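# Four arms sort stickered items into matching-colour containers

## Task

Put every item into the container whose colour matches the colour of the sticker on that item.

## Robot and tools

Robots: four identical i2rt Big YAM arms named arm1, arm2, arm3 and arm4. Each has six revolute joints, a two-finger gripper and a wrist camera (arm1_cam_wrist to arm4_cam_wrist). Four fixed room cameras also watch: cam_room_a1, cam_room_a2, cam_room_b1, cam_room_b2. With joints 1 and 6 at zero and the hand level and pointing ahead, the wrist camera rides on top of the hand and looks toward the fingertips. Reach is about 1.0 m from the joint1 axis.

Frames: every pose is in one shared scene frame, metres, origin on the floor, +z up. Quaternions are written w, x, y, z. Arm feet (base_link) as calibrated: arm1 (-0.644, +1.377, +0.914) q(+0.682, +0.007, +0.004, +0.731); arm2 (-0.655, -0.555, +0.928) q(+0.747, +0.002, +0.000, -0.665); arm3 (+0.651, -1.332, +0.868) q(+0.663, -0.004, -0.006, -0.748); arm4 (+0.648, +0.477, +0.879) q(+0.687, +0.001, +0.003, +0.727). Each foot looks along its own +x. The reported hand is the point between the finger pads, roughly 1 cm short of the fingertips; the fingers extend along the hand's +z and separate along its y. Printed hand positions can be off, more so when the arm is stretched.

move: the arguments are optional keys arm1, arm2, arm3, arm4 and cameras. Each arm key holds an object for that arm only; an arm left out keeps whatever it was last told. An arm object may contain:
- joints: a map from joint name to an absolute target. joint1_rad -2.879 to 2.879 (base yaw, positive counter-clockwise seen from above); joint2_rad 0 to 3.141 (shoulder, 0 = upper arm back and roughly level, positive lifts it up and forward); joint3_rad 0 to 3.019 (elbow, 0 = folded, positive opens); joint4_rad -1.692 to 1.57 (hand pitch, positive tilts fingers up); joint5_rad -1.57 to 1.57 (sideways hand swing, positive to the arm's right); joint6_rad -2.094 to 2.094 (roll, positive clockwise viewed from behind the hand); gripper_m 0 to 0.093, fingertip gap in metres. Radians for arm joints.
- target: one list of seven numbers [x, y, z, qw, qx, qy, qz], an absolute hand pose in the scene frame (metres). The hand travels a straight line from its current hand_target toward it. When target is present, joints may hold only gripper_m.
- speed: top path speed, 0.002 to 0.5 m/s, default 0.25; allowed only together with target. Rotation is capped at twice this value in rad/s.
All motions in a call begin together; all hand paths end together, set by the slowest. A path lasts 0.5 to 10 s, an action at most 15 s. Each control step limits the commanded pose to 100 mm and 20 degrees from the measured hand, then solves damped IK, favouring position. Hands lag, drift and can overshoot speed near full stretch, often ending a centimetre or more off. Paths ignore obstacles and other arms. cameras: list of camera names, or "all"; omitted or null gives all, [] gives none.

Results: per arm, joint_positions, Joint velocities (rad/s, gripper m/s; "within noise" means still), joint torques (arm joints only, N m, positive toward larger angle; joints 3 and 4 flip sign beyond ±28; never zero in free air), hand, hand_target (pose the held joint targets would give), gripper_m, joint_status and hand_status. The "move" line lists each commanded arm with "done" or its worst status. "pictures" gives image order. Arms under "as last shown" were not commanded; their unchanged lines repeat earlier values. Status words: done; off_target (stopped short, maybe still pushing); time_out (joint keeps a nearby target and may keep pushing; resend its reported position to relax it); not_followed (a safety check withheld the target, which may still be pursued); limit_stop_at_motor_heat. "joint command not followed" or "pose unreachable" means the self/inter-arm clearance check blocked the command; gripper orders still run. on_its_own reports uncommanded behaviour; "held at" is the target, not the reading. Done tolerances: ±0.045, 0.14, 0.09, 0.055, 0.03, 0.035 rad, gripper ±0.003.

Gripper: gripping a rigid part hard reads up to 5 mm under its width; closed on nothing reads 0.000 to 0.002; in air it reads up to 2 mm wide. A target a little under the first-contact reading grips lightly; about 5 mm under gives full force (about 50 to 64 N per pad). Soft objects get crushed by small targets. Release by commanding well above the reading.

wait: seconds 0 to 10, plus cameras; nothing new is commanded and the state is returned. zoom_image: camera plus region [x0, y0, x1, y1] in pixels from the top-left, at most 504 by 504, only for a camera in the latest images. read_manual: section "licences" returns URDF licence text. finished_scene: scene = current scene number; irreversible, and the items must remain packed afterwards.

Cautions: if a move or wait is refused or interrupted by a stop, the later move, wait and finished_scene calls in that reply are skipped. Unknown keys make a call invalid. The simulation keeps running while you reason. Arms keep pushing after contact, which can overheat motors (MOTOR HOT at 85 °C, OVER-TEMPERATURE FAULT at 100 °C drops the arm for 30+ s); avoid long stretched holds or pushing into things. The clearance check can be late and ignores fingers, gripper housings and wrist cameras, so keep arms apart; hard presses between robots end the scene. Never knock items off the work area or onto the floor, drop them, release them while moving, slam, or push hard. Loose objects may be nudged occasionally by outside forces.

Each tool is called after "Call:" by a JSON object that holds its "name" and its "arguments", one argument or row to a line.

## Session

Call:
{"name": "move", "arguments": {
  "cameras": ["cam_room_a1", "cam_room_a2", "cam_room_b1", "cam_room_b2"]
}}

Scene clock: 0.00 s.
Joint torques (N m): no reading
Motor temperatures (°C): arm1=[20 23 27 23 21 21 21] | arm2=[23 24 26 22 22 20 23] | arm3=[24 23 23 23 24 23 23] | arm4=[22 21 23 22 24 21 24]
Heat: arm1: hottest joint3_rad 27 °C; arm2: hottest joint3_rad 26 °C; arm3: hottest joint1_rad 24 °C; arm4: hottest joint5_rad 24 °C.
Joint velocities: within noise
arm1.joint_positions: joint1_rad=+0.263 joint2_rad=+0.541 joint3_rad=+1.448 joint4_rad=-1.274 joint5_rad=+0.156 joint6_rad=+0.460 gripper_m=+0.09396
arm1.joint_status: not commanded
arm1.hand: x=-0.6722 y=+1.5689 z=+1.5123 quat_wxyz=(-0.269, +0.505, -0.648, -0.503) (m; scene frame)
arm1.hand_target: x=-0.6707 y=+1.5650 z=+1.5242 quat_wxyz=(-0.273, +0.499, -0.642, -0.514) (m; scene frame)
arm1.hand_status: not commanded
arm2.joint_positions: joint1_rad=+0.198 joint2_rad=+0.259 joint3_rad=+1.632 joint4_rad=-1.245 joint5_rad=-0.167 joint6_rad=+0.724 gripper_m=+0.09396
arm2.joint_status: not commanded
arm2.hand: x=-0.6328 y=-0.5393 z=+1.6268 quat_wxyz=(-0.736, -0.518, -0.413, +0.142) (m; scene frame)
arm2.hand_target: x=-0.6348 y=-0.5331 z=+1.6300 quat_wxyz=(-0.741, -0.512, -0.410, +0.144) (m; scene frame)
arm2.hand_status: not commanded
arm3.joint_positions: joint1_rad=-0.202 joint2_rad=+0.522 joint3_rad=+1.369 joint4_rad=-1.376 joint5_rad=-0.141 joint6_rad=+0.009 gripper_m=+0.09396
arm3.joint_status: not commanded
arm3.hand: x=+0.6122 y=-1.5130 z=+1.4112 quat_wxyz=(-0.346, -0.682, -0.528, +0.369) (m; scene frame)
arm3.hand_target: x=+0.6130 y=-1.5103 z=+1.4212 quat_wxyz=(-0.352, -0.676, -0.525, +0.378) (m; scene frame)
arm3.hand_status: not commanded
arm4.joint_positions: joint1_rad=+0.128 joint2_rad=+0.492 joint3_rad=+1.422 joint4_rad=-1.388 joint5_rad=-0.180 joint6_rad=-0.624 gripper_m=+0.09396
arm4.joint_status: not commanded
arm4.hand: x=+0.5903 y=+0.6373 z=+1.4468 quat_wxyz=(-0.401, +0.802, -0.272, -0.348) (m; scene frame)
arm4.hand_target: x=+0.5910 y=+0.6334 z=+1.4564 quat_wxyz=(-0.410, +0.797, -0.269, -0.353) (m; scene frame)
arm4.hand_status: not commanded
pictures: cam_room_a1, cam_room_a2, cam_room_b1, cam_room_b2
Images, in order (width x height): cam_room_a1 672x504, cam_room_a2 672x504, cam_room_b1 672x504, cam_room_b2 672x504.

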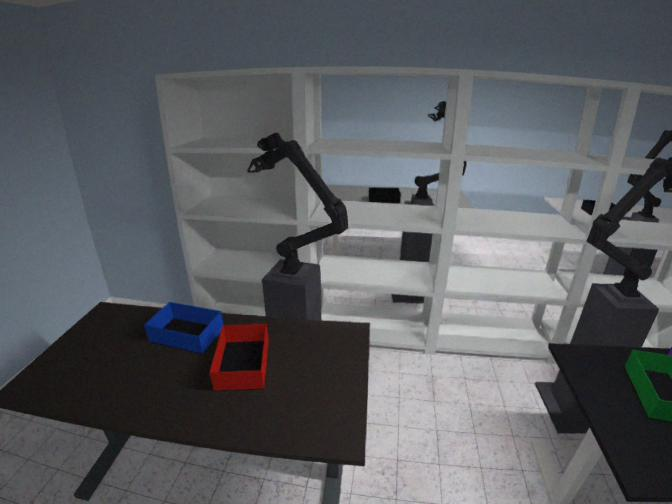

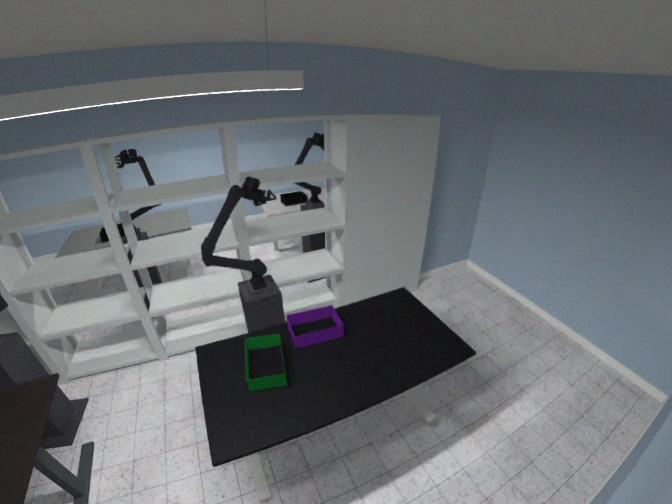

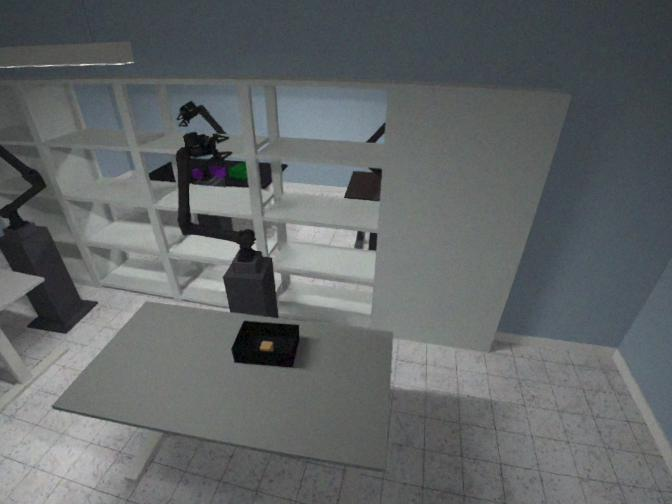

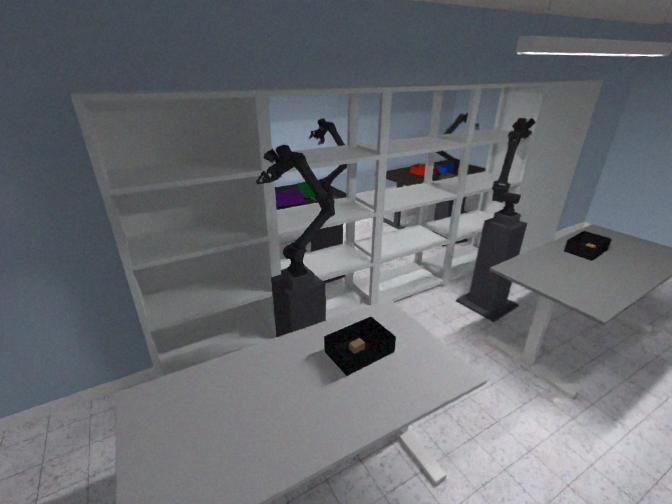

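Call:
{"name": "move", "arguments": {
  "arm1": {"joints": {"joint1_rad": 1.5, "joint2_rad": 0.55, "joint3_rad": 1.45, "joint4_rad": -1.55, "joint5_rad": 0, "joint6_rad": 0}},
  "arm2": {"joints": {"joint1_rad": -1.6, "joint2_rad": 0.55, "joint3_rad": 1.45, "joint4_rad": -1.55, "joint5_rad": 0, "joint6_rad": 0}},
  "arm3": {"joints": {"joint1_rad": 1.6, "joint2_rad": 0.55, "joint3_rad": 1.45, "joint4_rad": -1.55, "joint5_rad": 0, "joint6_rad": 0}},
  "arm4": {"joints": {"joint1_rad": -1.6, "joint2_rad": 0.55, "joint3_rad": 1.45, "joint4_rad": -1.55, "joint5_rad": 0, "joint6_rad": 0}},
  "cameras": ["arm1_cam_wrist", "arm2_cam_wrist", "arm3_cam_wrist", "arm4_cam_wrist"]
}}

Scene clock: 6.70 s.
Joint torques (N m): arm1=[-1.73 7.18 7.88 1.32 0.02 -0.03] | arm2=[0.38 2.78 9.92 1.8 0.07 -0.09] | arm3=[2.02 3.96 10.92 1.26 0.08 -0.12] | arm4=[0.67 3.49 8.62 0.87 0.13 0.16]
Motor temperatures (°C): arm1=[20 23 27 23 21 21 21] | arm2=[23 24 27 22 22 20 23] | arm3=[24 23 24 23 24 23 23] | arm4=[22 21 24 22 24 21 24]
Heat: arm1: hottest joint3_rad 27 °C; arm2: hottest joint3_rad 27 °C; arm3: hottest joint1_rad 24 °C; arm4: hottest joint3_rad 24 °C.
move: arm1 done; arm2 done; arm3 done; arm4 done
Joint velocities: within noise
arm1.joint_positions: joint1_rad=+1.492 joint2_rad=+0.541 joint3_rad=+1.448 joint4_rad=-1.541 joint5_rad=+0.000 joint6_rad=+0.008 gripper_m=+0.09398
arm1.joint_status: all done
arm1.hand: x=-0.8008 y=+1.3780 z=+1.4556 quat_wxyz=(-0.002, +0.889, -0.007, -0.459) (m; scene frame)
arm1.hand_target: x=-0.8030 y=+1.3767 z=+1.4533 quat_wxyz=(-0.002, +0.892, +0.000, -0.451) (m; scene frame)
arm1.hand_status: not commanded
arm2.joint_positions: joint1_rad=-1.595 joint2_rad=+0.546 joint3_rad=+1.432 joint4_rad=-1.536 joint5_rad=-0.002 joint6_rad=+0.015 gripper_m=+0.09399
arm2.joint_status: all done
arm2.hand: x=-0.8260 y=-0.5727 z=+1.4601 quat_wxyz=(-0.023, -0.896, -0.036, +0.443) (m; scene frame)
arm2.hand_target: x=-0.8231 y=-0.5712 z=+1.4646 quat_wxyz=(-0.018, -0.895, -0.040, +0.443) (m; scene frame)
arm2.hand_status: not commanded
arm3.joint_positions: joint1_rad=+1.589 joint2_rad=+0.546 joint3_rad=+1.407 joint4_rad=-1.543 joint5_rad=-0.001 joint6_rad=+0.007 gripper_m=+0.09398
arm3.joint_status: all done
arm3.hand: x=+0.8227 y=-1.3426 z=+1.3878 quat_wxyz=(-0.430, -0.046, -0.901, +0.027) (m; scene frame)
arm3.hand_target: x=+0.8172 y=-1.3401 z=+1.4046 quat_wxyz=(-0.445, -0.038, -0.895, +0.027) (m; scene frame)
arm3.hand_status: not commanded
arm4.joint_positions: joint1_rad=-1.596 joint2_rad=+0.552 joint3_rad=+1.422 joint4_rad=-1.537 joint5_rad=-0.001 joint6_rad=-0.014 gripper_m=+0.09398
arm4.joint_status: all done
arm4.hand: x=+0.8249 y=+0.4843 z=+1.4050 quat_wxyz=(-0.434, +0.021, -0.901, -0.003) (m; scene frame)
arm4.hand_target: x=+0.8181 y=+0.4833 z=+1.4151 quat_wxyz=(-0.442, +0.013, -0.897, -0.004) (m; scene frame)
arm4.hand_status: not commanded
pictures: arm1_cam_wrist, arm2_cam_wrist, arm3_cam_wrist, arm4_cam_wrist
Images, in order (width x height): arm1_cam_wrist 672x504, arm2_cam_wrist 672x504, arm3_cam_wrist 672x504, arm4_cam_wrist 672x504.

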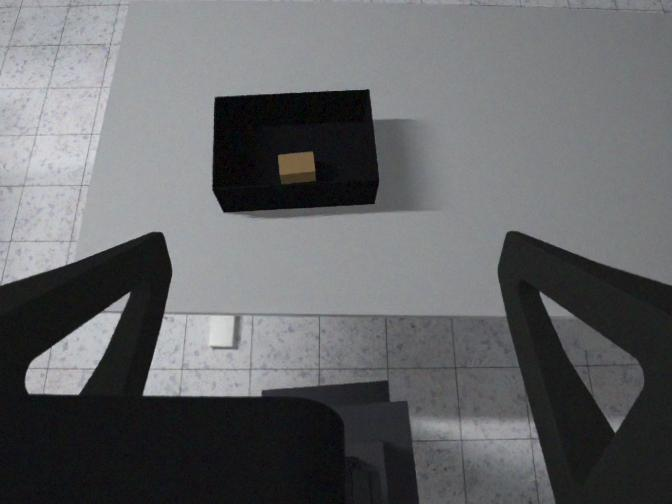

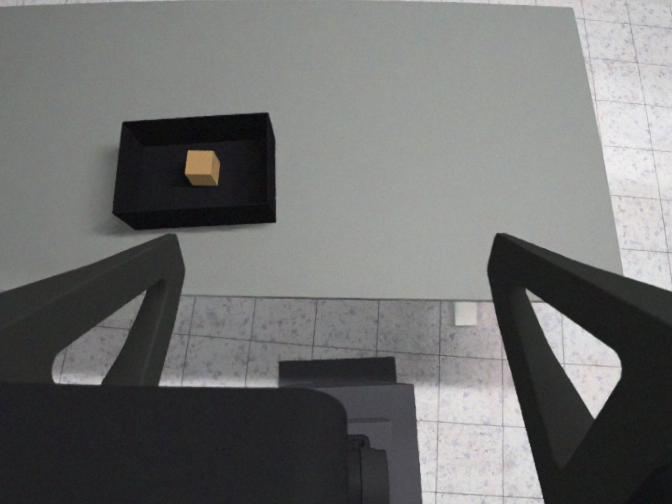

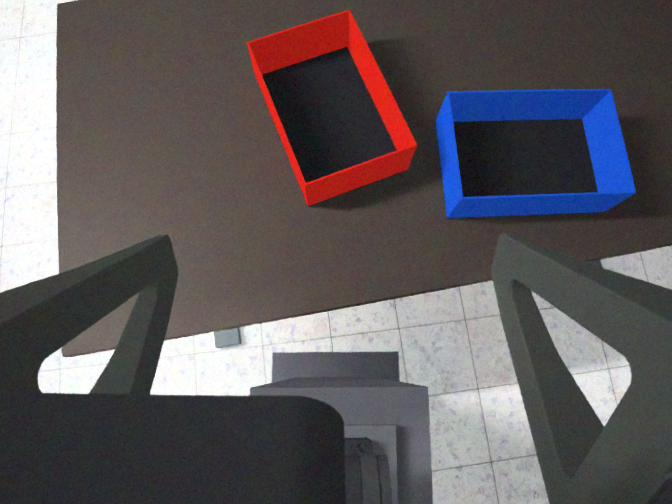

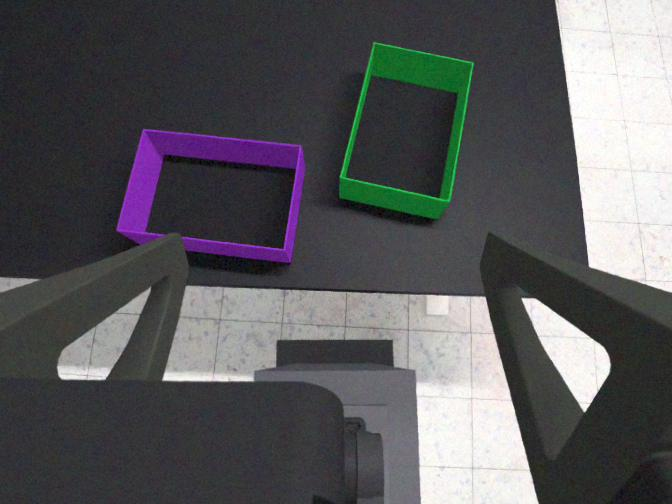

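Call:
{"name": "zoom_image", "arguments": {
  "camera": "arm1_cam_wrist",
  "region": [200, 80, 400, 230]
}}

Call:
{"name": "zoom_image", "arguments": {
  "camera": "arm2_cam_wrist",
  "region": [100, 100, 300, 250]
}}

Call:
{"name": "move", "arguments": {
  "cameras": ["cam_room_b1", "cam_room_b2"]
}}

Call:
{"name": "zoom_image", "arguments": {
  "camera": "cam_room_b1",
  "region": [220, 310, 320, 380]
}}

Call:
{"name": "zoom_image", "arguments": {
  "camera": "cam_room_b2",
  "region": [310, 310, 410, 380]
}}

Call:
{"name": "zoom_image", "arguments": {
  "camera": "cam_room_b2",
  "region": [550, 220, 630, 270]
}}

Scaled by 2.520.

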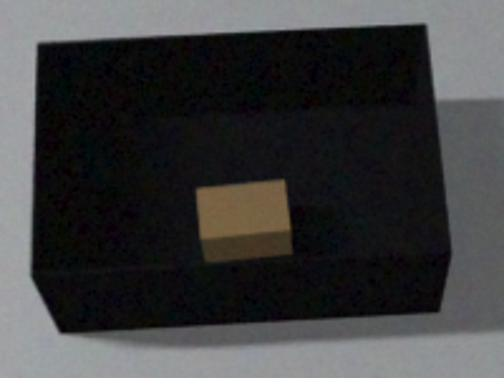

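Scaled by 2.520.

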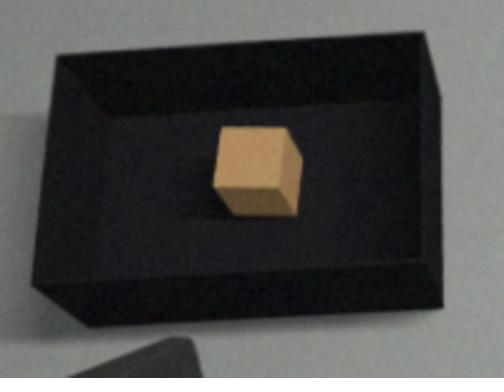

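Scene clock: 13.37 s.
Joint torques (N m): arm1=[-0.91 6.59 7.91 1.44 0.02 -0.09] | arm2=[0.5 2.84 9.91 1.77 0.08 -0.08] | arm3=[2.02 3.78 10.95 1.26 0.07 -0.11] | arm4=[0.32 3.08 8.64 0.66 0.16 0.2]
Motor temperatures (°C): arm1=[20 23 27 23 21 21 21] | arm2=[23 24 28 22 22 20 23] | arm3=[24 23 25 23 24 23 23] | arm4=[22 21 25 22 24 21 24]
Heat: arm1: hottest joint3_rad 27 °C; arm2: hottest joint3_rad 28 °C; arm3: hottest joint3_rad 25 °C; arm4: hottest joint3_rad 25 °C.
Joint velocities: within noise
arm1.joint_positions: joint1_rad=+1.492 joint2_rad=+0.541 joint3_rad=+1.448 joint4_rad=-1.541 joint5_rad=+0.000 joint6_rad=+0.008 gripper_m=+0.09398
arm1.joint_status: all done
arm1.hand: x=-0.8008 y=+1.3780 z=+1.4556 quat_wxyz=(-0.002, +0.889, -0.007, -0.459) (m; scene frame)
arm1.hand_target: x=-0.8030 y=+1.3767 z=+1.4533 quat_wxyz=(-0.002, +0.892, -0.001, -0.451) (m; scene frame)
arm1.hand_status: not commanded
arm2.joint_positions: joint1_rad=-1.595 joint2_rad=+0.546 joint3_rad=+1.432 joint4_rad=-1.536 joint5_rad=-0.002 joint6_rad=+0.014 gripper_m=+0.09399
arm2.joint_status: all done
arm2.hand: x=-0.8260 y=-0.5727 z=+1.4601 quat_wxyz=(-0.023, -0.896, -0.036, +0.443) (m; scene frame)
arm2.hand_target: x=-0.8231 y=-0.5712 z=+1.4646 quat_wxyz=(-0.018, -0.895, -0.040, +0.443) (m; scene frame)
arm2.hand_status: not commanded
arm3.joint_positions: joint1_rad=+1.589 joint2_rad=+0.546 joint3_rad=+1.407 joint4_rad=-1.543 joint5_rad=-0.001 joint6_rad=+0.007 gripper_m=+0.09398
arm3.joint_status: all done
arm3.hand: x=+0.8227 y=-1.3426 z=+1.3878 quat_wxyz=(-0.430, -0.046, -0.901, +0.027) (m; scene frame)
arm3.hand_target: x=+0.8172 y=-1.3401 z=+1.4046 quat_wxyz=(-0.445, -0.038, -0.895, +0.027) (m; scene frame)
arm3.hand_status: not commanded
arm4.joint_positions: joint1_rad=-1.596 joint2_rad=+0.552 joint3_rad=+1.422 joint4_rad=-1.537 joint5_rad=-0.001 joint6_rad=-0.014 gripper_m=+0.09398
arm4.joint_status: all done
arm4.hand: x=+0.8249 y=+0.4843 z=+1.4050 quat_wxyz=(-0.434, +0.021, -0.901, -0.003) (m; scene frame)
arm4.hand_target: x=+0.8181 y=+0.4833 z=+1.4151 quat_wxyz=(-0.442, +0.013, -0.897, -0.004) (m; scene frame)
arm4.hand_status: not commanded
pictures: cam_room_b1, cam_room_b2
Images, in order (width x height): cam_room_b1 672x504, cam_room_b2 672x504.

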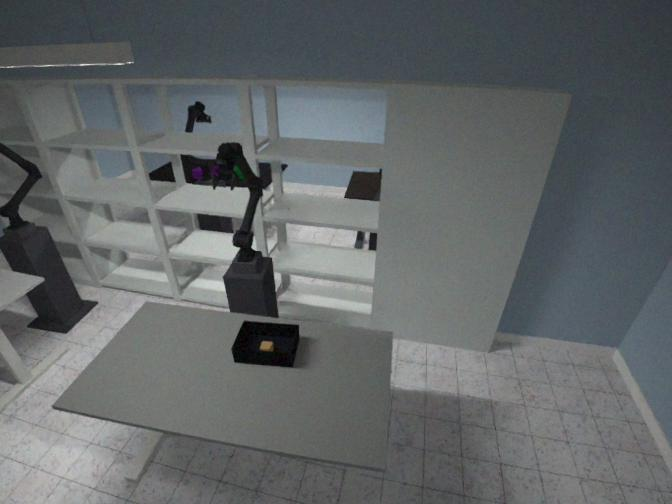

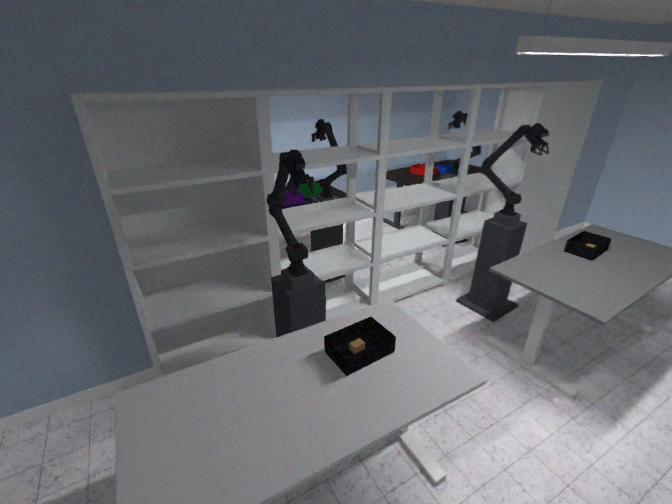

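Scaled by 5.040.

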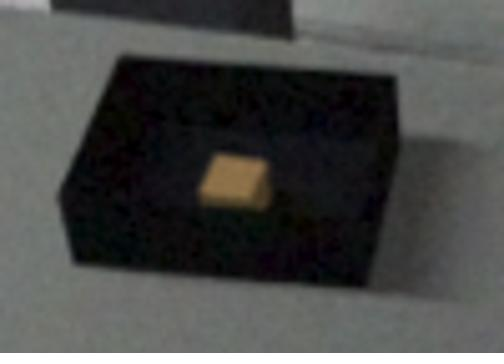

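Scaled by 5.040.

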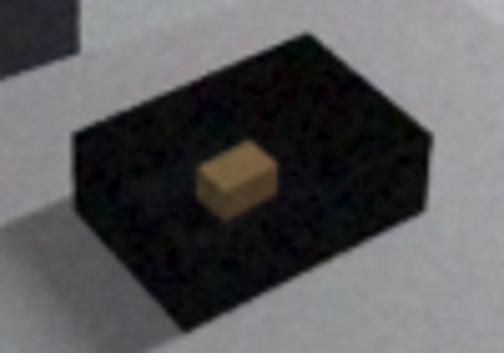

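Scaled by 6.300.

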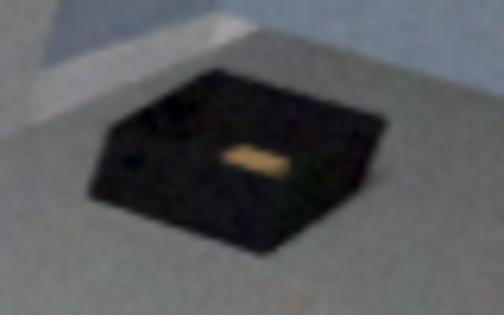

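Call:
{"name": "move", "arguments": {
  "arm1": {"target": [-1.245, 1.293, 0.93, 0.0115, 0.9639, 0.0421, -0.2628], "speed": 0.35},
  "arm2": {"target": [-1.225, -0.914, 0.93, 0.0092, 0.9642, 0.0337, -0.2628], "speed": 0.35},
  "cameras": ["arm1_cam_wrist", "arm2_cam_wrist"]
}}

Scene clock: 58.67 s.
Joint torques (N m): arm1=[-0.97 -13.45 12.63 1.63 -0.02 -0.04] | arm2=[1.38 -20.42 13.39 1.48 0.12 0.22] | arm3=[2.02 3.78 10.88 1.26 0.07 -0.11] | arm4=[0.5 3.14 8.57 0.94 0.17 0.2]
Motor temperatures (°C): arm1=[20 23 29 23 21 21 21] | arm2=[23 24 31 22 22 20 23] | arm3=[24 23 27 23 24 23 23] | arm4=[22 22 28 22 24 21 24]
Heat: arm1: hottest joint3_rad 29 °C; arm2: hottest joint3_rad 31 °C; arm3: hottest joint3_rad 27 °C; arm4: hottest joint3_rad 28 °C.
move: arm1 off_target; arm2 off_target
Joint velocities: within noise
arm1.joint_positions: joint1_rad=+1.639 joint2_rad=+1.871 joint3_rad=+1.100 joint4_rad=-0.347 joint5_rad=+0.028 joint6_rad=+0.062 gripper_m=+0.09398
arm1.joint_status: not commanded
arm1.hand: x=-1.2195 y=+1.3035 z=+0.9076 quat_wxyz=(+0.007, +0.972, +0.033, -0.232) (m; scene frame)
arm1.hand_target: x=-1.2434 y=+1.2931 z=+0.9309 quat_wxyz=(+0.012, +0.964, +0.042, -0.263) (m; scene frame)
arm1.hand_status: off_target (0.036 m and 3.8 deg from the pose sent, 0.693 m and 24.8 deg at the start)
arm2.joint_positions: joint1_rad=-1.065 joint2_rad=+2.021 joint3_rad=+1.366 joint4_rad=-0.487 joint5_rad=+0.275 joint6_rad=+0.482 gripper_m=+0.09399
arm2.joint_status: not commanded
arm2.hand: x=-1.2108 y=-0.8961 z=+0.9172 quat_wxyz=(+0.005, -0.968, -0.039, +0.248) (m; scene frame)
arm2.hand_target: x=-1.2239 y=-0.9135 z=+0.9304 quat_wxyz=(-0.009, -0.964, -0.034, +0.263) (m; scene frame)
arm2.hand_status: off_target (0.026 m and 2.4 deg from the pose sent, 0.746 m and 22.2 deg at the start)
arm3, arm4: as last shown
pictures: arm1_cam_wrist, arm2_cam_wrist
Images, in order (width x height): arm1_cam_wrist 672x504, arm2_cam_wrist 672x504.

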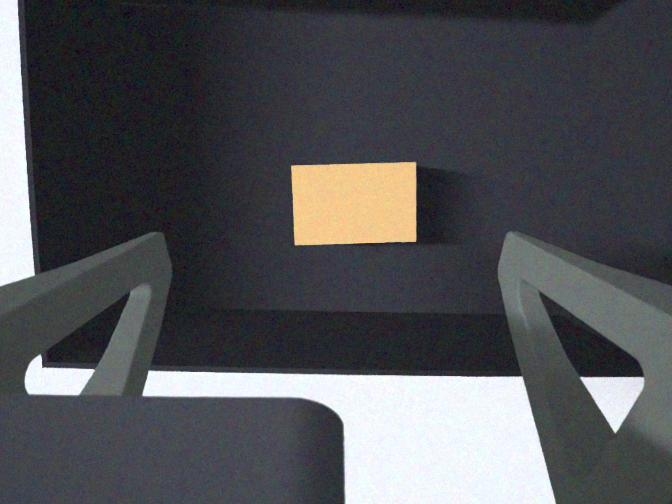

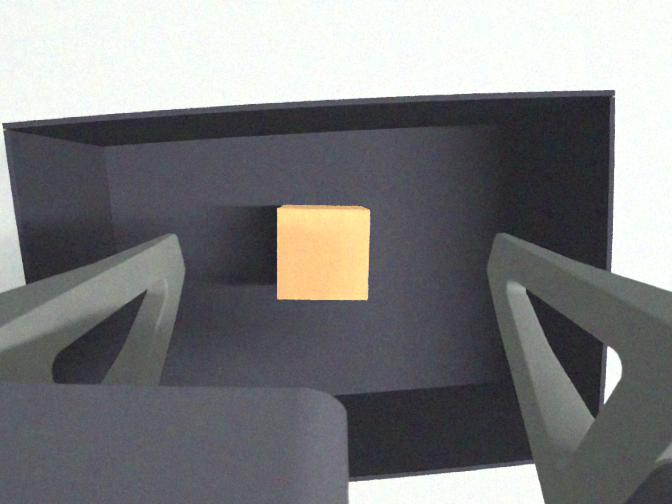

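Call:
{"name": "move", "arguments": {
  "arm1": {"target": [-1.243, 1.306, 0.86, 0.016, 0.963, 0.0589, -0.2625], "speed": 0.2},
  "arm2": {"target": [-1.197, -0.915, 0.87, 0.0092, 0.9642, 0.0337, -0.2628], "speed": 0.2},
  "cameras": ["arm1_cam_wrist", "arm2_cam_wrist"]
}}

Scene clock: 79.37 s.
Joint torques (N m): arm1=[-2.32 -14.62 8.39 1.63 -0.08 -0.06] | arm2=[0.97 -19.19 8.24 2.37 0.41 0.2] | arm3=[2.08 3.78 10.91 1.29 0.07 -0.11] | arm4=[0.44 3.02 8.7 0.8 0.16 0.19]
Motor temperatures (°C): arm1=[20 24 30 23 21 21 21] | arm2=[23 25 32 22 22 20 23] | arm3=[24 23 28 23 24 23 23] | arm4=[22 22 29 22 24 21 24]
Heat: arm1: hottest joint3_rad 30 °C; arm2: hottest joint3_rad 32 °C; arm3: hottest joint3_rad 28 °C; arm4: hottest joint3_rad 29 °C.
move: arm1 off_target; arm2 off_target
Joint velocities: within noise
arm1.joint_positions: joint1_rad=+1.630 joint2_rad=+1.998 joint3_rad=+1.100 joint4_rad=-0.181 joint5_rad=-0.004 joint6_rad=+0.007 gripper_m=+0.09398
arm1.joint_status: not commanded
arm1.hand: x=-1.2346 y=+1.3012 z=+0.8544 quat_wxyz=(+0.017, +0.966, +0.060, -0.250) (m; scene frame)
arm1.hand_target: x=-1.2428 y=+1.3060 z=+0.8601 quat_wxyz=(+0.016, +0.963, +0.059, -0.262) (m; scene frame)
arm1.hand_status: off_target (0.011 m and 1.5 deg from the pose sent, 0.053 m and 4.8 deg at the start)
arm2.joint_positions: joint1_rad=-1.030 joint2_rad=+2.066 joint3_rad=+1.326 joint4_rad=-0.358 joint5_rad=+0.282 joint6_rad=+0.510 gripper_m=+0.09399
arm2.joint_status: not commanded
arm2.hand: x=-1.2007 y=-0.9157 z=+0.8866 quat_wxyz=(-0.012, -0.963, -0.038, +0.268) (m; scene frame)
arm2.hand_target: x=-1.1968 y=-0.9148 z=+0.8705 quat_wxyz=(-0.009, -0.964, -0.034, +0.263) (m; scene frame)
arm2.hand_status: off_target (0.017 m and 0.9 deg from the pose sent, 0.053 m and 2.4 deg at the start)
arm3, arm4: as last shown
pictures: arm1_cam_wrist, arm2_cam_wrist
Images, in order (width x height): arm1_cam_wrist 672x504, arm2_cam_wrist 672x504.

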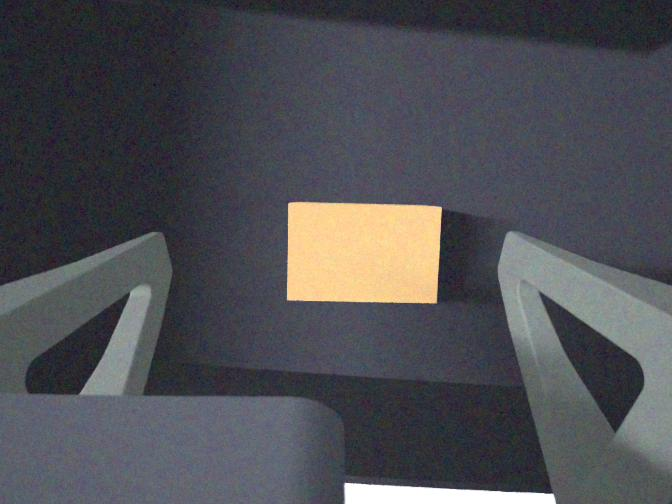

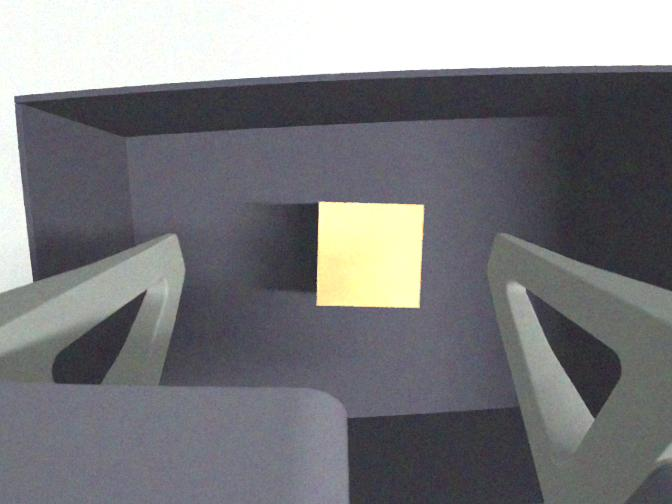

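Call:
{"name": "move", "arguments": {
  "arm1": {"target": [-1.235, 1.318, 0.825, 0.01376, 0.9635, 0.0505, -0.2626], "speed": 0.12},
  "arm2": {"target": [-1.188, -0.897, 0.83, 0.008, 0.9644, 0.0295, -0.2629], "speed": 0.12},
  "cameras": ["arm1_cam_wrist", "arm2_cam_wrist"]
}}

Scene clock: 90.00 s.
Joint torques (N m): arm1=[-2.84 -13.27 7.16 1.81 -0.02 -0.05] | arm2=[0.03 -18.78 7.43 2.36 0.32 0.17] | arm3=[2.14 3.72 10.88 1.26 0.06 -0.11] | arm4=[0.62 3.37 8.61 0.77 0.16 0.17]
Motor temperatures (°C): arm1=[20 25 30 23 21 21 21] | arm2=[23 25 32 22 22 20 23] | arm3=[24 23 28 23 24 23 23] | arm4=[22 22 30 22 24 21 24]
Heat: arm1: hottest joint3_rad 30 °C; arm2: hottest joint3_rad 32 °C; arm3: hottest joint3_rad 28 °C; arm4: hottest joint3_rad 30 °C.
move: arm1 done; arm2 off_target
Joint velocities: within noise
arm1.joint_positions: joint1_rad=+1.611 joint2_rad=+2.050 joint3_rad=+1.073 joint4_rad=-0.089 joint5_rad=-0.004 joint6_rad=+0.006 gripper_m=+0.09398
arm1.joint_status: not commanded
arm1.hand: x=-1.2310 y=+1.3133 z=+0.8264 quat_wxyz=(+0.015, +0.965, +0.051, -0.257) (m; scene frame)
arm1.hand_target: x=-1.2349 y=+1.3180 z=+0.8251 quat_wxyz=(+0.014, +0.964, +0.050, -0.263) (m; scene frame)
arm1.hand_status: done (0.006 m and 0.7 deg from the pose sent, 0.034 m and 1.8 deg at the start)
arm2.joint_positions: joint1_rad=-1.030 joint2_rad=+2.110 joint3_rad=+1.261 joint4_rad=-0.247 joint5_rad=+0.282 joint6_rad=+0.511 gripper_m=+0.09399
arm2.joint_status: not commanded
arm2.hand: x=-1.1882 y=-0.9057 z=+0.8471 quat_wxyz=(-0.013, -0.962, -0.038, +0.269) (m; scene frame)
arm2.hand_target: x=-1.1874 y=-0.8969 z=+0.8304 quat_wxyz=(-0.008, -0.964, -0.030, +0.263) (m; scene frame)
arm2.hand_status: off_target (0.019 m and 1.3 deg from the pose sent, 0.061 m and 1.3 deg at the start)
arm3, arm4: as last shown
arm4.joint_positions: joint1_rad=-1.596 joint2_rad=+0.552 joint3_rad=+1.422 joint4_rad=-1.537 joint5_rad=-0.001 joint6_rad=-0.013 gripper_m=+0.09398
pictures: arm1_cam_wrist, arm2_cam_wrist
Images, in order (width x height): arm1_cam_wrist 672x504, arm2_cam_wrist 672x504.

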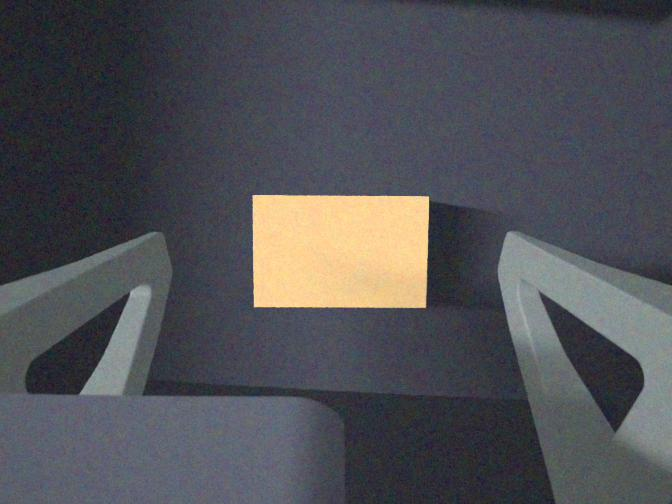

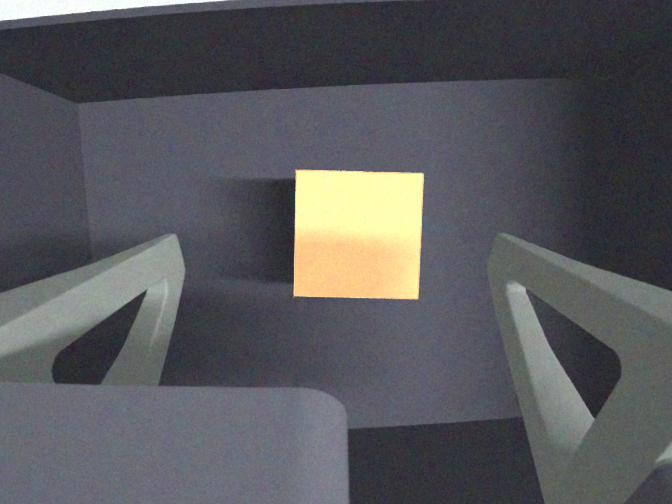

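Call:
{"name": "move", "arguments": {
  "arm1": {"target": [-1.234, 1.319, 0.77, 0.01376, 0.9635, 0.0505, -0.2626], "speed": 0.1},
  "arm2": {"target": [-1.188, -0.888, 0.80, 0.0057, 0.9647, 0.021, -0.263], "speed": 0.1},
  "cameras": ["arm1_cam_wrist", "arm2_cam_wrist"]
}}

Scene clock: 98.90 s.
Joint torques (N m): arm1=[-2.73 -13.98 6.8 2.04 -0.02 -0.04] | arm2=[0.03 -18.61 6.8 2.36 0.43 0.22] | arm3=[2.14 3.78 10.89 1.25 0.06 -0.11] | arm4=[0.38 2.84 8.68 0.73 0.14 0.19]
Motor temperatures (°C): arm1=[20 25 30 23 21 21 21] | arm2=[23 26 31 22 22 20 23] | arm3=[24 23 29 23 24 23 23] | arm4=[22 22 30 22 24 21 24]
Heat: arm1: hottest joint3_rad 30 °C; arm2: hottest joint3_rad 31 °C; arm3: hottest joint3_rad 29 °C; arm4: hottest joint3_rad 30 °C.
move: arm1 off_target; arm2 off_target
Joint velocities: within noise
arm1.joint_positions: joint1_rad=+1.611 joint2_rad=+2.179 joint3_rad=+1.073 joint4_rad=+0.028 joint5_rad=-0.005 joint6_rad=+0.004 gripper_m=+0.09398
arm1.joint_status: not commanded
arm1.hand: x=-1.2242 y=+1.3141 z=+0.7675 quat_wxyz=(+0.015, +0.966, +0.052, -0.251) (m; scene frame)
arm1.hand_target: x=-1.2338 y=+1.3190 z=+0.7702 quat_wxyz=(+0.014, +0.963, +0.051, -0.263) (m; scene frame)
arm1.hand_status: off_target (0.011 m and 1.4 deg from the pose sent, 0.057 m and 0.7 deg at the start)
arm2.joint_positions: joint1_rad=-1.042 joint2_rad=+2.163 joint3_rad=+1.254 joint4_rad=-0.184 joint5_rad=+0.283 joint6_rad=+0.512 gripper_m=+0.09399
arm2.joint_status: not commanded
arm2.hand: x=-1.1905 y=-0.8978 z=+0.8193 quat_wxyz=(-0.012, -0.962, -0.031, +0.270) (m; scene frame)
arm2.hand_target: x=-1.1874 y=-0.8877 z=+0.8005 quat_wxyz=(-0.005, -0.965, -0.021, +0.263) (m; scene frame)
arm2.hand_status: off_target (0.022 m and 1.6 deg from the pose sent, 0.050 m and 2.2 deg at the start)
arm3, arm4: as last shown
pictures: arm1_cam_wrist, arm2_cam_wrist
Images, in order (width x height): arm1_cam_wrist 672x504, arm2_cam_wrist 672x504.

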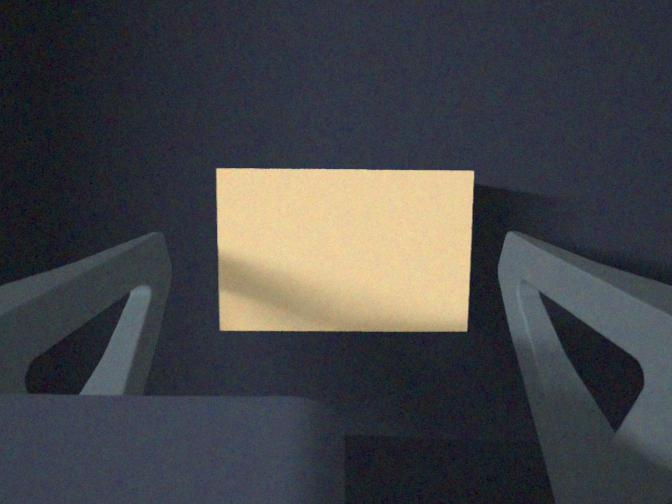

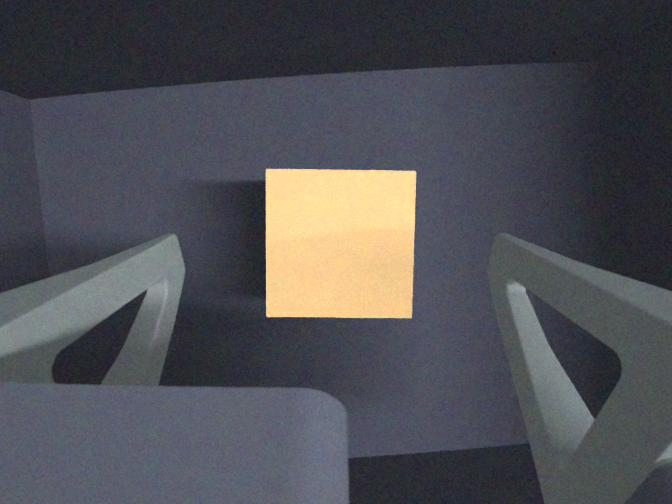

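Call:
{"name": "move", "arguments": {
  "arm1": {"target": [-1.235, 1.319, 0.757, 0.01376, 0.9635, 0.0505, -0.2626], "speed": 0.1},
  "arm2": {"target": [-1.188, -0.888, 0.765, 0.0057, 0.9647, 0.021, -0.263], "speed": 0.1},
  "cameras": ["arm1_cam_wrist", "arm2_cam_wrist"]
}}

Scene clock: 134.83 s.
Joint torques (N m): arm1=[-2.37 -13.39 7.54 1.69 -0.05 0.01] | arm2=[-0.09 -19.08 7.36 2.3 0.42 0.21] | arm3=[2.08 3.84 10.93 1.25 0.06 -0.11] | arm4=[0.38 2.96 8.85 0.87 0.15 0.17]
Motor temperatures (°C): arm1=[20 25 30 23 21 21 21] | arm2=[23 27 30 22 22 20 23] | arm3=[24 23 29 23 24 23 23] | arm4=[22 22 31 22 24 21 24]
Heat: arm1: hottest joint3_rad 30 °C; arm2: hottest joint3_rad 30 °C; arm3: hottest joint3_rad 29 °C; arm4: hottest joint3_rad 31 °C.
move: arm1 off_target; arm2 off_target
Joint velocities: within noise
arm1.joint_positions: joint1_rad=+1.611 joint2_rad=+2.195 joint3_rad=+1.073 joint4_rad=+0.055 joint5_rad=-0.005 joint6_rad=+0.004 gripper_m=+0.09398
arm1.joint_status: not commanded
arm1.hand: x=-1.2255 y=+1.3142 z=+0.7614 quat_wxyz=(+0.015, +0.965, +0.051, -0.256) (m; scene frame)
arm1.hand_target: x=-1.2347 y=+1.3192 z=+0.7573 quat_wxyz=(+0.014, +0.963, +0.050, -0.263) (m; scene frame)
arm1.hand_status: off_target (0.012 m and 0.8 deg from the pose sent, 0.016 m and 1.4 deg at the start)
arm2.joint_positions: joint1_rad=-1.042 joint2_rad=+2.243 joint3_rad=+1.254 joint4_rad=-0.122 joint5_rad=+0.283 joint6_rad=+0.513 gripper_m=+0.09399
arm2.joint_status: not commanded
arm2.hand: x=-1.1843 y=-0.8930 z=+0.7768 quat_wxyz=(-0.007, -0.964, -0.032, +0.263) (m; scene frame)
arm2.hand_target: x=-1.1876 y=-0.8879 z=+0.7653 quat_wxyz=(-0.006, -0.965, -0.021, +0.263) (m; scene frame)
arm2.hand_status: off_target (0.013 m and 1.3 deg from the pose sent, 0.055 m and 1.6 deg at the start)
arm3, arm4: as last shown
pictures: arm1_cam_wrist, arm2_cam_wrist
Images, in order (width x height): arm1_cam_wrist 672x504, arm2_cam_wrist 672x504.

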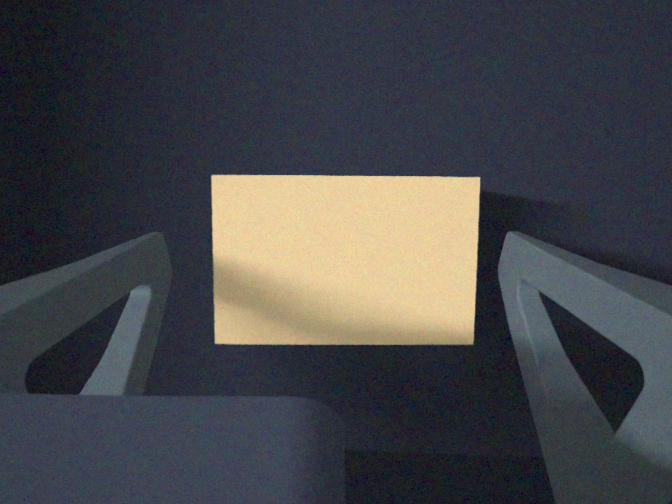

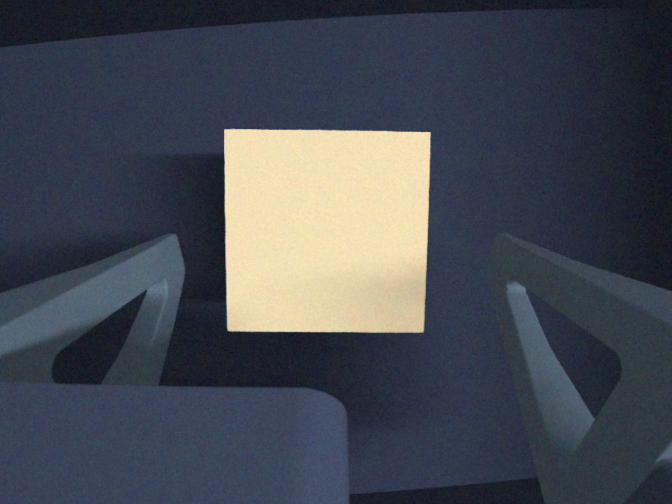

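Call:
{"name": "move", "arguments": {
  "arm1": {"target": [-1.236, 1.319, 0.745, 0.01376, 0.9635, 0.0505, -0.2626], "speed": 0.1},
  "arm2": {"target": [-1.190, -0.888, 0.752, 0.0057, 0.9647, 0.021, -0.263], "speed": 0.1},
  "cameras": ["arm1_cam_wrist", "arm2_cam_wrist"]
}}

Call:
{"name": "move", "arguments": {
  "arm1": {"joints": {"gripper_m": 0.06}},
  "arm2": {"joints": {"gripper_m": 0.045}},
  "cameras": ["arm1_cam_wrist", "arm2_cam_wrist"]
}}

Scene clock: 141.10 s.
Joint torques (N m): arm1=[-2.49 -13.74 7.43 1.59 0.04 -0.05] | arm2=[-0.21 -18.78 8.17 2.33 0.37 0.19] | arm3=[2.2 3.96 10.91 1.25 0.07 -0.11] | arm4=[0.32 3.31 8.58 0.85 0.14 0.15]
Motor temperatures (°C): arm1=[20 25 30 23 21 21 21] | arm2=[23 27 29 22 22 20 23] | arm3=[24 23 29 23 24 23 23] | arm4=[22 22 31 22 24 21 24]
Heat: arm1: hottest joint3_rad 30 °C; arm2: hottest joint3_rad 29 °C; arm3: hottest joint3_rad 29 °C; arm4: hottest joint3_rad 31 °C.
move: arm1 off_target; arm2 off_target
Joint velocities: within noise
arm1.joint_positions: joint1_rad=+1.611 joint2_rad=+2.228 joint3_rad=+1.084 joint4_rad=+0.078 joint5_rad=-0.007 joint6_rad=+0.004 gripper_m=+0.09398
arm1.joint_status: not commanded
arm1.hand: x=-1.2266 y=+1.3139 z=+0.7486 quat_wxyz=(+0.016, +0.965, +0.052, -0.256) (m; scene frame)
arm1.hand_target: x=-1.2357 y=+1.3191 z=+0.7451 quat_wxyz=(+0.014, +0.963, +0.050, -0.263) (m; scene frame)
arm1.hand_status: off_target (0.011 m and 0.8 deg from the pose sent, 0.020 m and 0.8 deg at the start)
arm2.joint_positions: joint1_rad=-1.043 joint2_rad=+2.268 joint3_rad=+1.254 joint4_rad=-0.103 joint5_rad=+0.283 joint6_rad=+0.513 gripper_m=+0.09399
arm2.joint_status: not commanded
arm2.hand: x=-1.1823 y=-0.8906 z=+0.7638 quat_wxyz=(-0.005, -0.965, -0.032, +0.260) (m; scene frame)
arm2.hand_target: x=-1.1894 y=-0.8877 z=+0.7523 quat_wxyz=(-0.006, -0.965, -0.021, +0.263) (m; scene frame)
arm2.hand_status: off_target (0.014 m and 1.3 deg from the pose sent, 0.026 m and 1.3 deg at the start)
arm3, arm4: as last shown
pictures: arm1_cam_wrist, arm2_cam_wrist
Images, in order (width x height): arm1_cam_wrist 672x504, arm2_cam_wrist 672x504.

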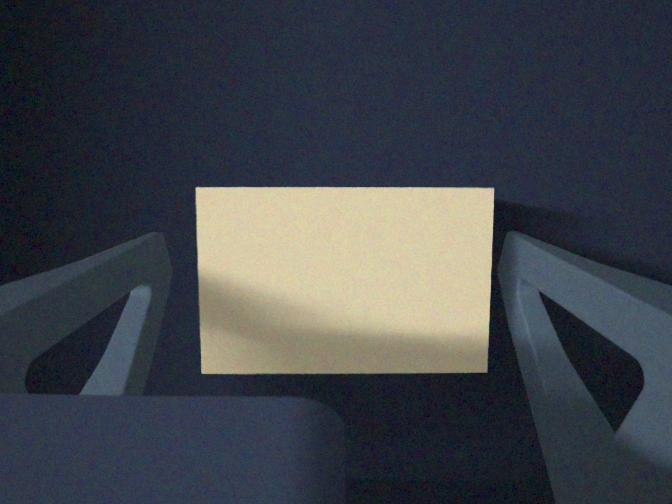

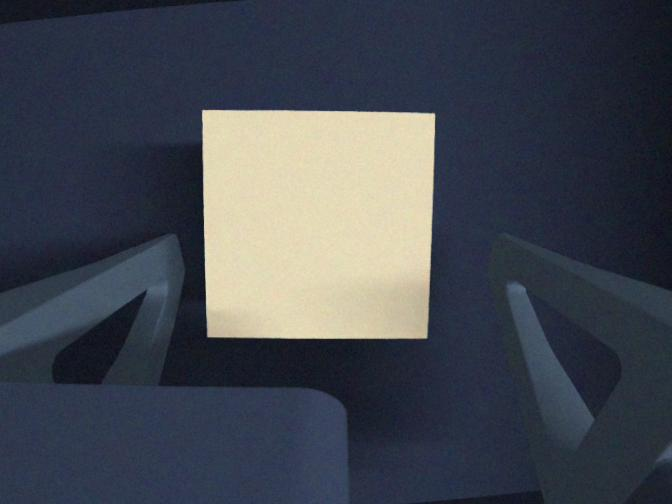

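Scene clock: 141.70 s.
Joint torques (N m): arm1=[-3.08 -13.04 7.35 1.65 -0.03 -0.06] | arm2=[-0.03 -18.78 8.21 2.32 0.36 0.19] | arm3=[2.08 3.9 10.92 1.25 0.07 -0.12] | arm4=[0.32 3.49 8.58 0.73 0.16 0.18]
Motor temperatures (°C): arm1=[20 25 30 23 21 21 21] | arm2=[23 27 29 22 22 20 23] | arm3=[24 23 29 23 24 23 23] | arm4=[22 22 31 22 24 21 24]
Heat: arm1: hottest joint3_rad 30 °C; arm2: hottest joint3_rad 29 °C; arm3: hottest joint3_rad 29 °C; arm4: hottest joint3_rad 31 °C.
move: arm1 off_target; arm2 off_target
Joint velocities: within noise
arm1.joint_positions: joint1_rad=+1.611 joint2_rad=+2.228 joint3_rad=+1.084 joint4_rad=+0.078 joint5_rad=-0.006 joint6_rad=+0.004 gripper_m=+0.06860
arm1.joint_status: gripper_m off_target (ended at +0.06863, target +0.06000)
arm1.hand: x=-1.2266 y=+1.3139 z=+0.7486 quat_wxyz=(+0.016, +0.965, +0.052, -0.256) (m; scene frame)
arm1.hand_target: x=-1.2357 y=+1.3191 z=+0.7451 quat_wxyz=(+0.014, +0.963, +0.050, -0.263) (m; scene frame)
arm1.hand_status: not commanded
arm2.joint_positions: joint1_rad=-1.044 joint2_rad=+2.268 joint3_rad=+1.254 joint4_rad=-0.102 joint5_rad=+0.283 joint6_rad=+0.513 gripper_m=+0.05276
arm2.joint_status: gripper_m off_target (ended at +0.05279, target +0.04500)
arm2.hand: x=-1.1826 y=-0.8904 z=+0.7639 quat_wxyz=(-0.005, -0.965, -0.032, +0.261) (m; scene frame)
arm2.hand_target: x=-1.1895 y=-0.8876 z=+0.7523 quat_wxyz=(-0.006, -0.965, -0.021, +0.263) (m; scene frame)
arm2.hand_status: not commanded
arm3, arm4: as last shown
pictures: arm1_cam_wrist, arm2_cam_wrist
Images, in order (width x height): arm1_cam_wrist 672x504, arm2_cam_wrist 672x504.

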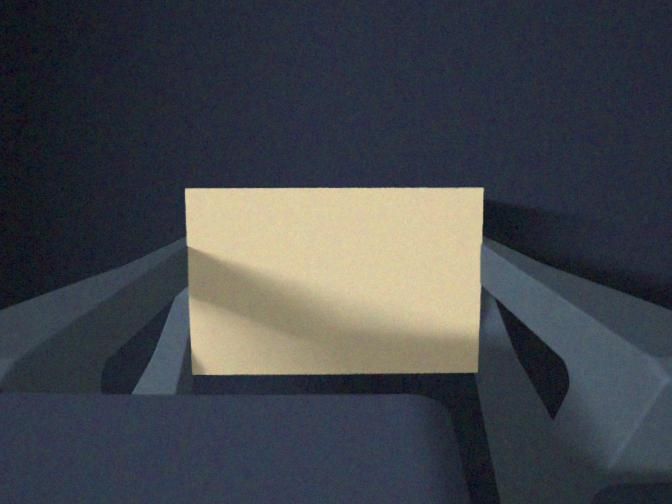

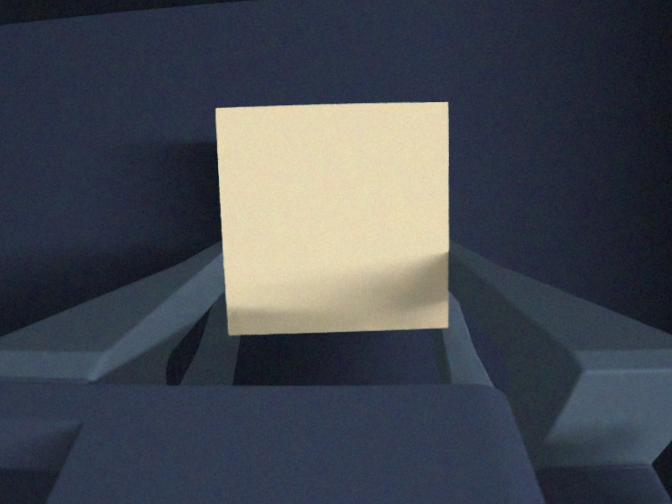

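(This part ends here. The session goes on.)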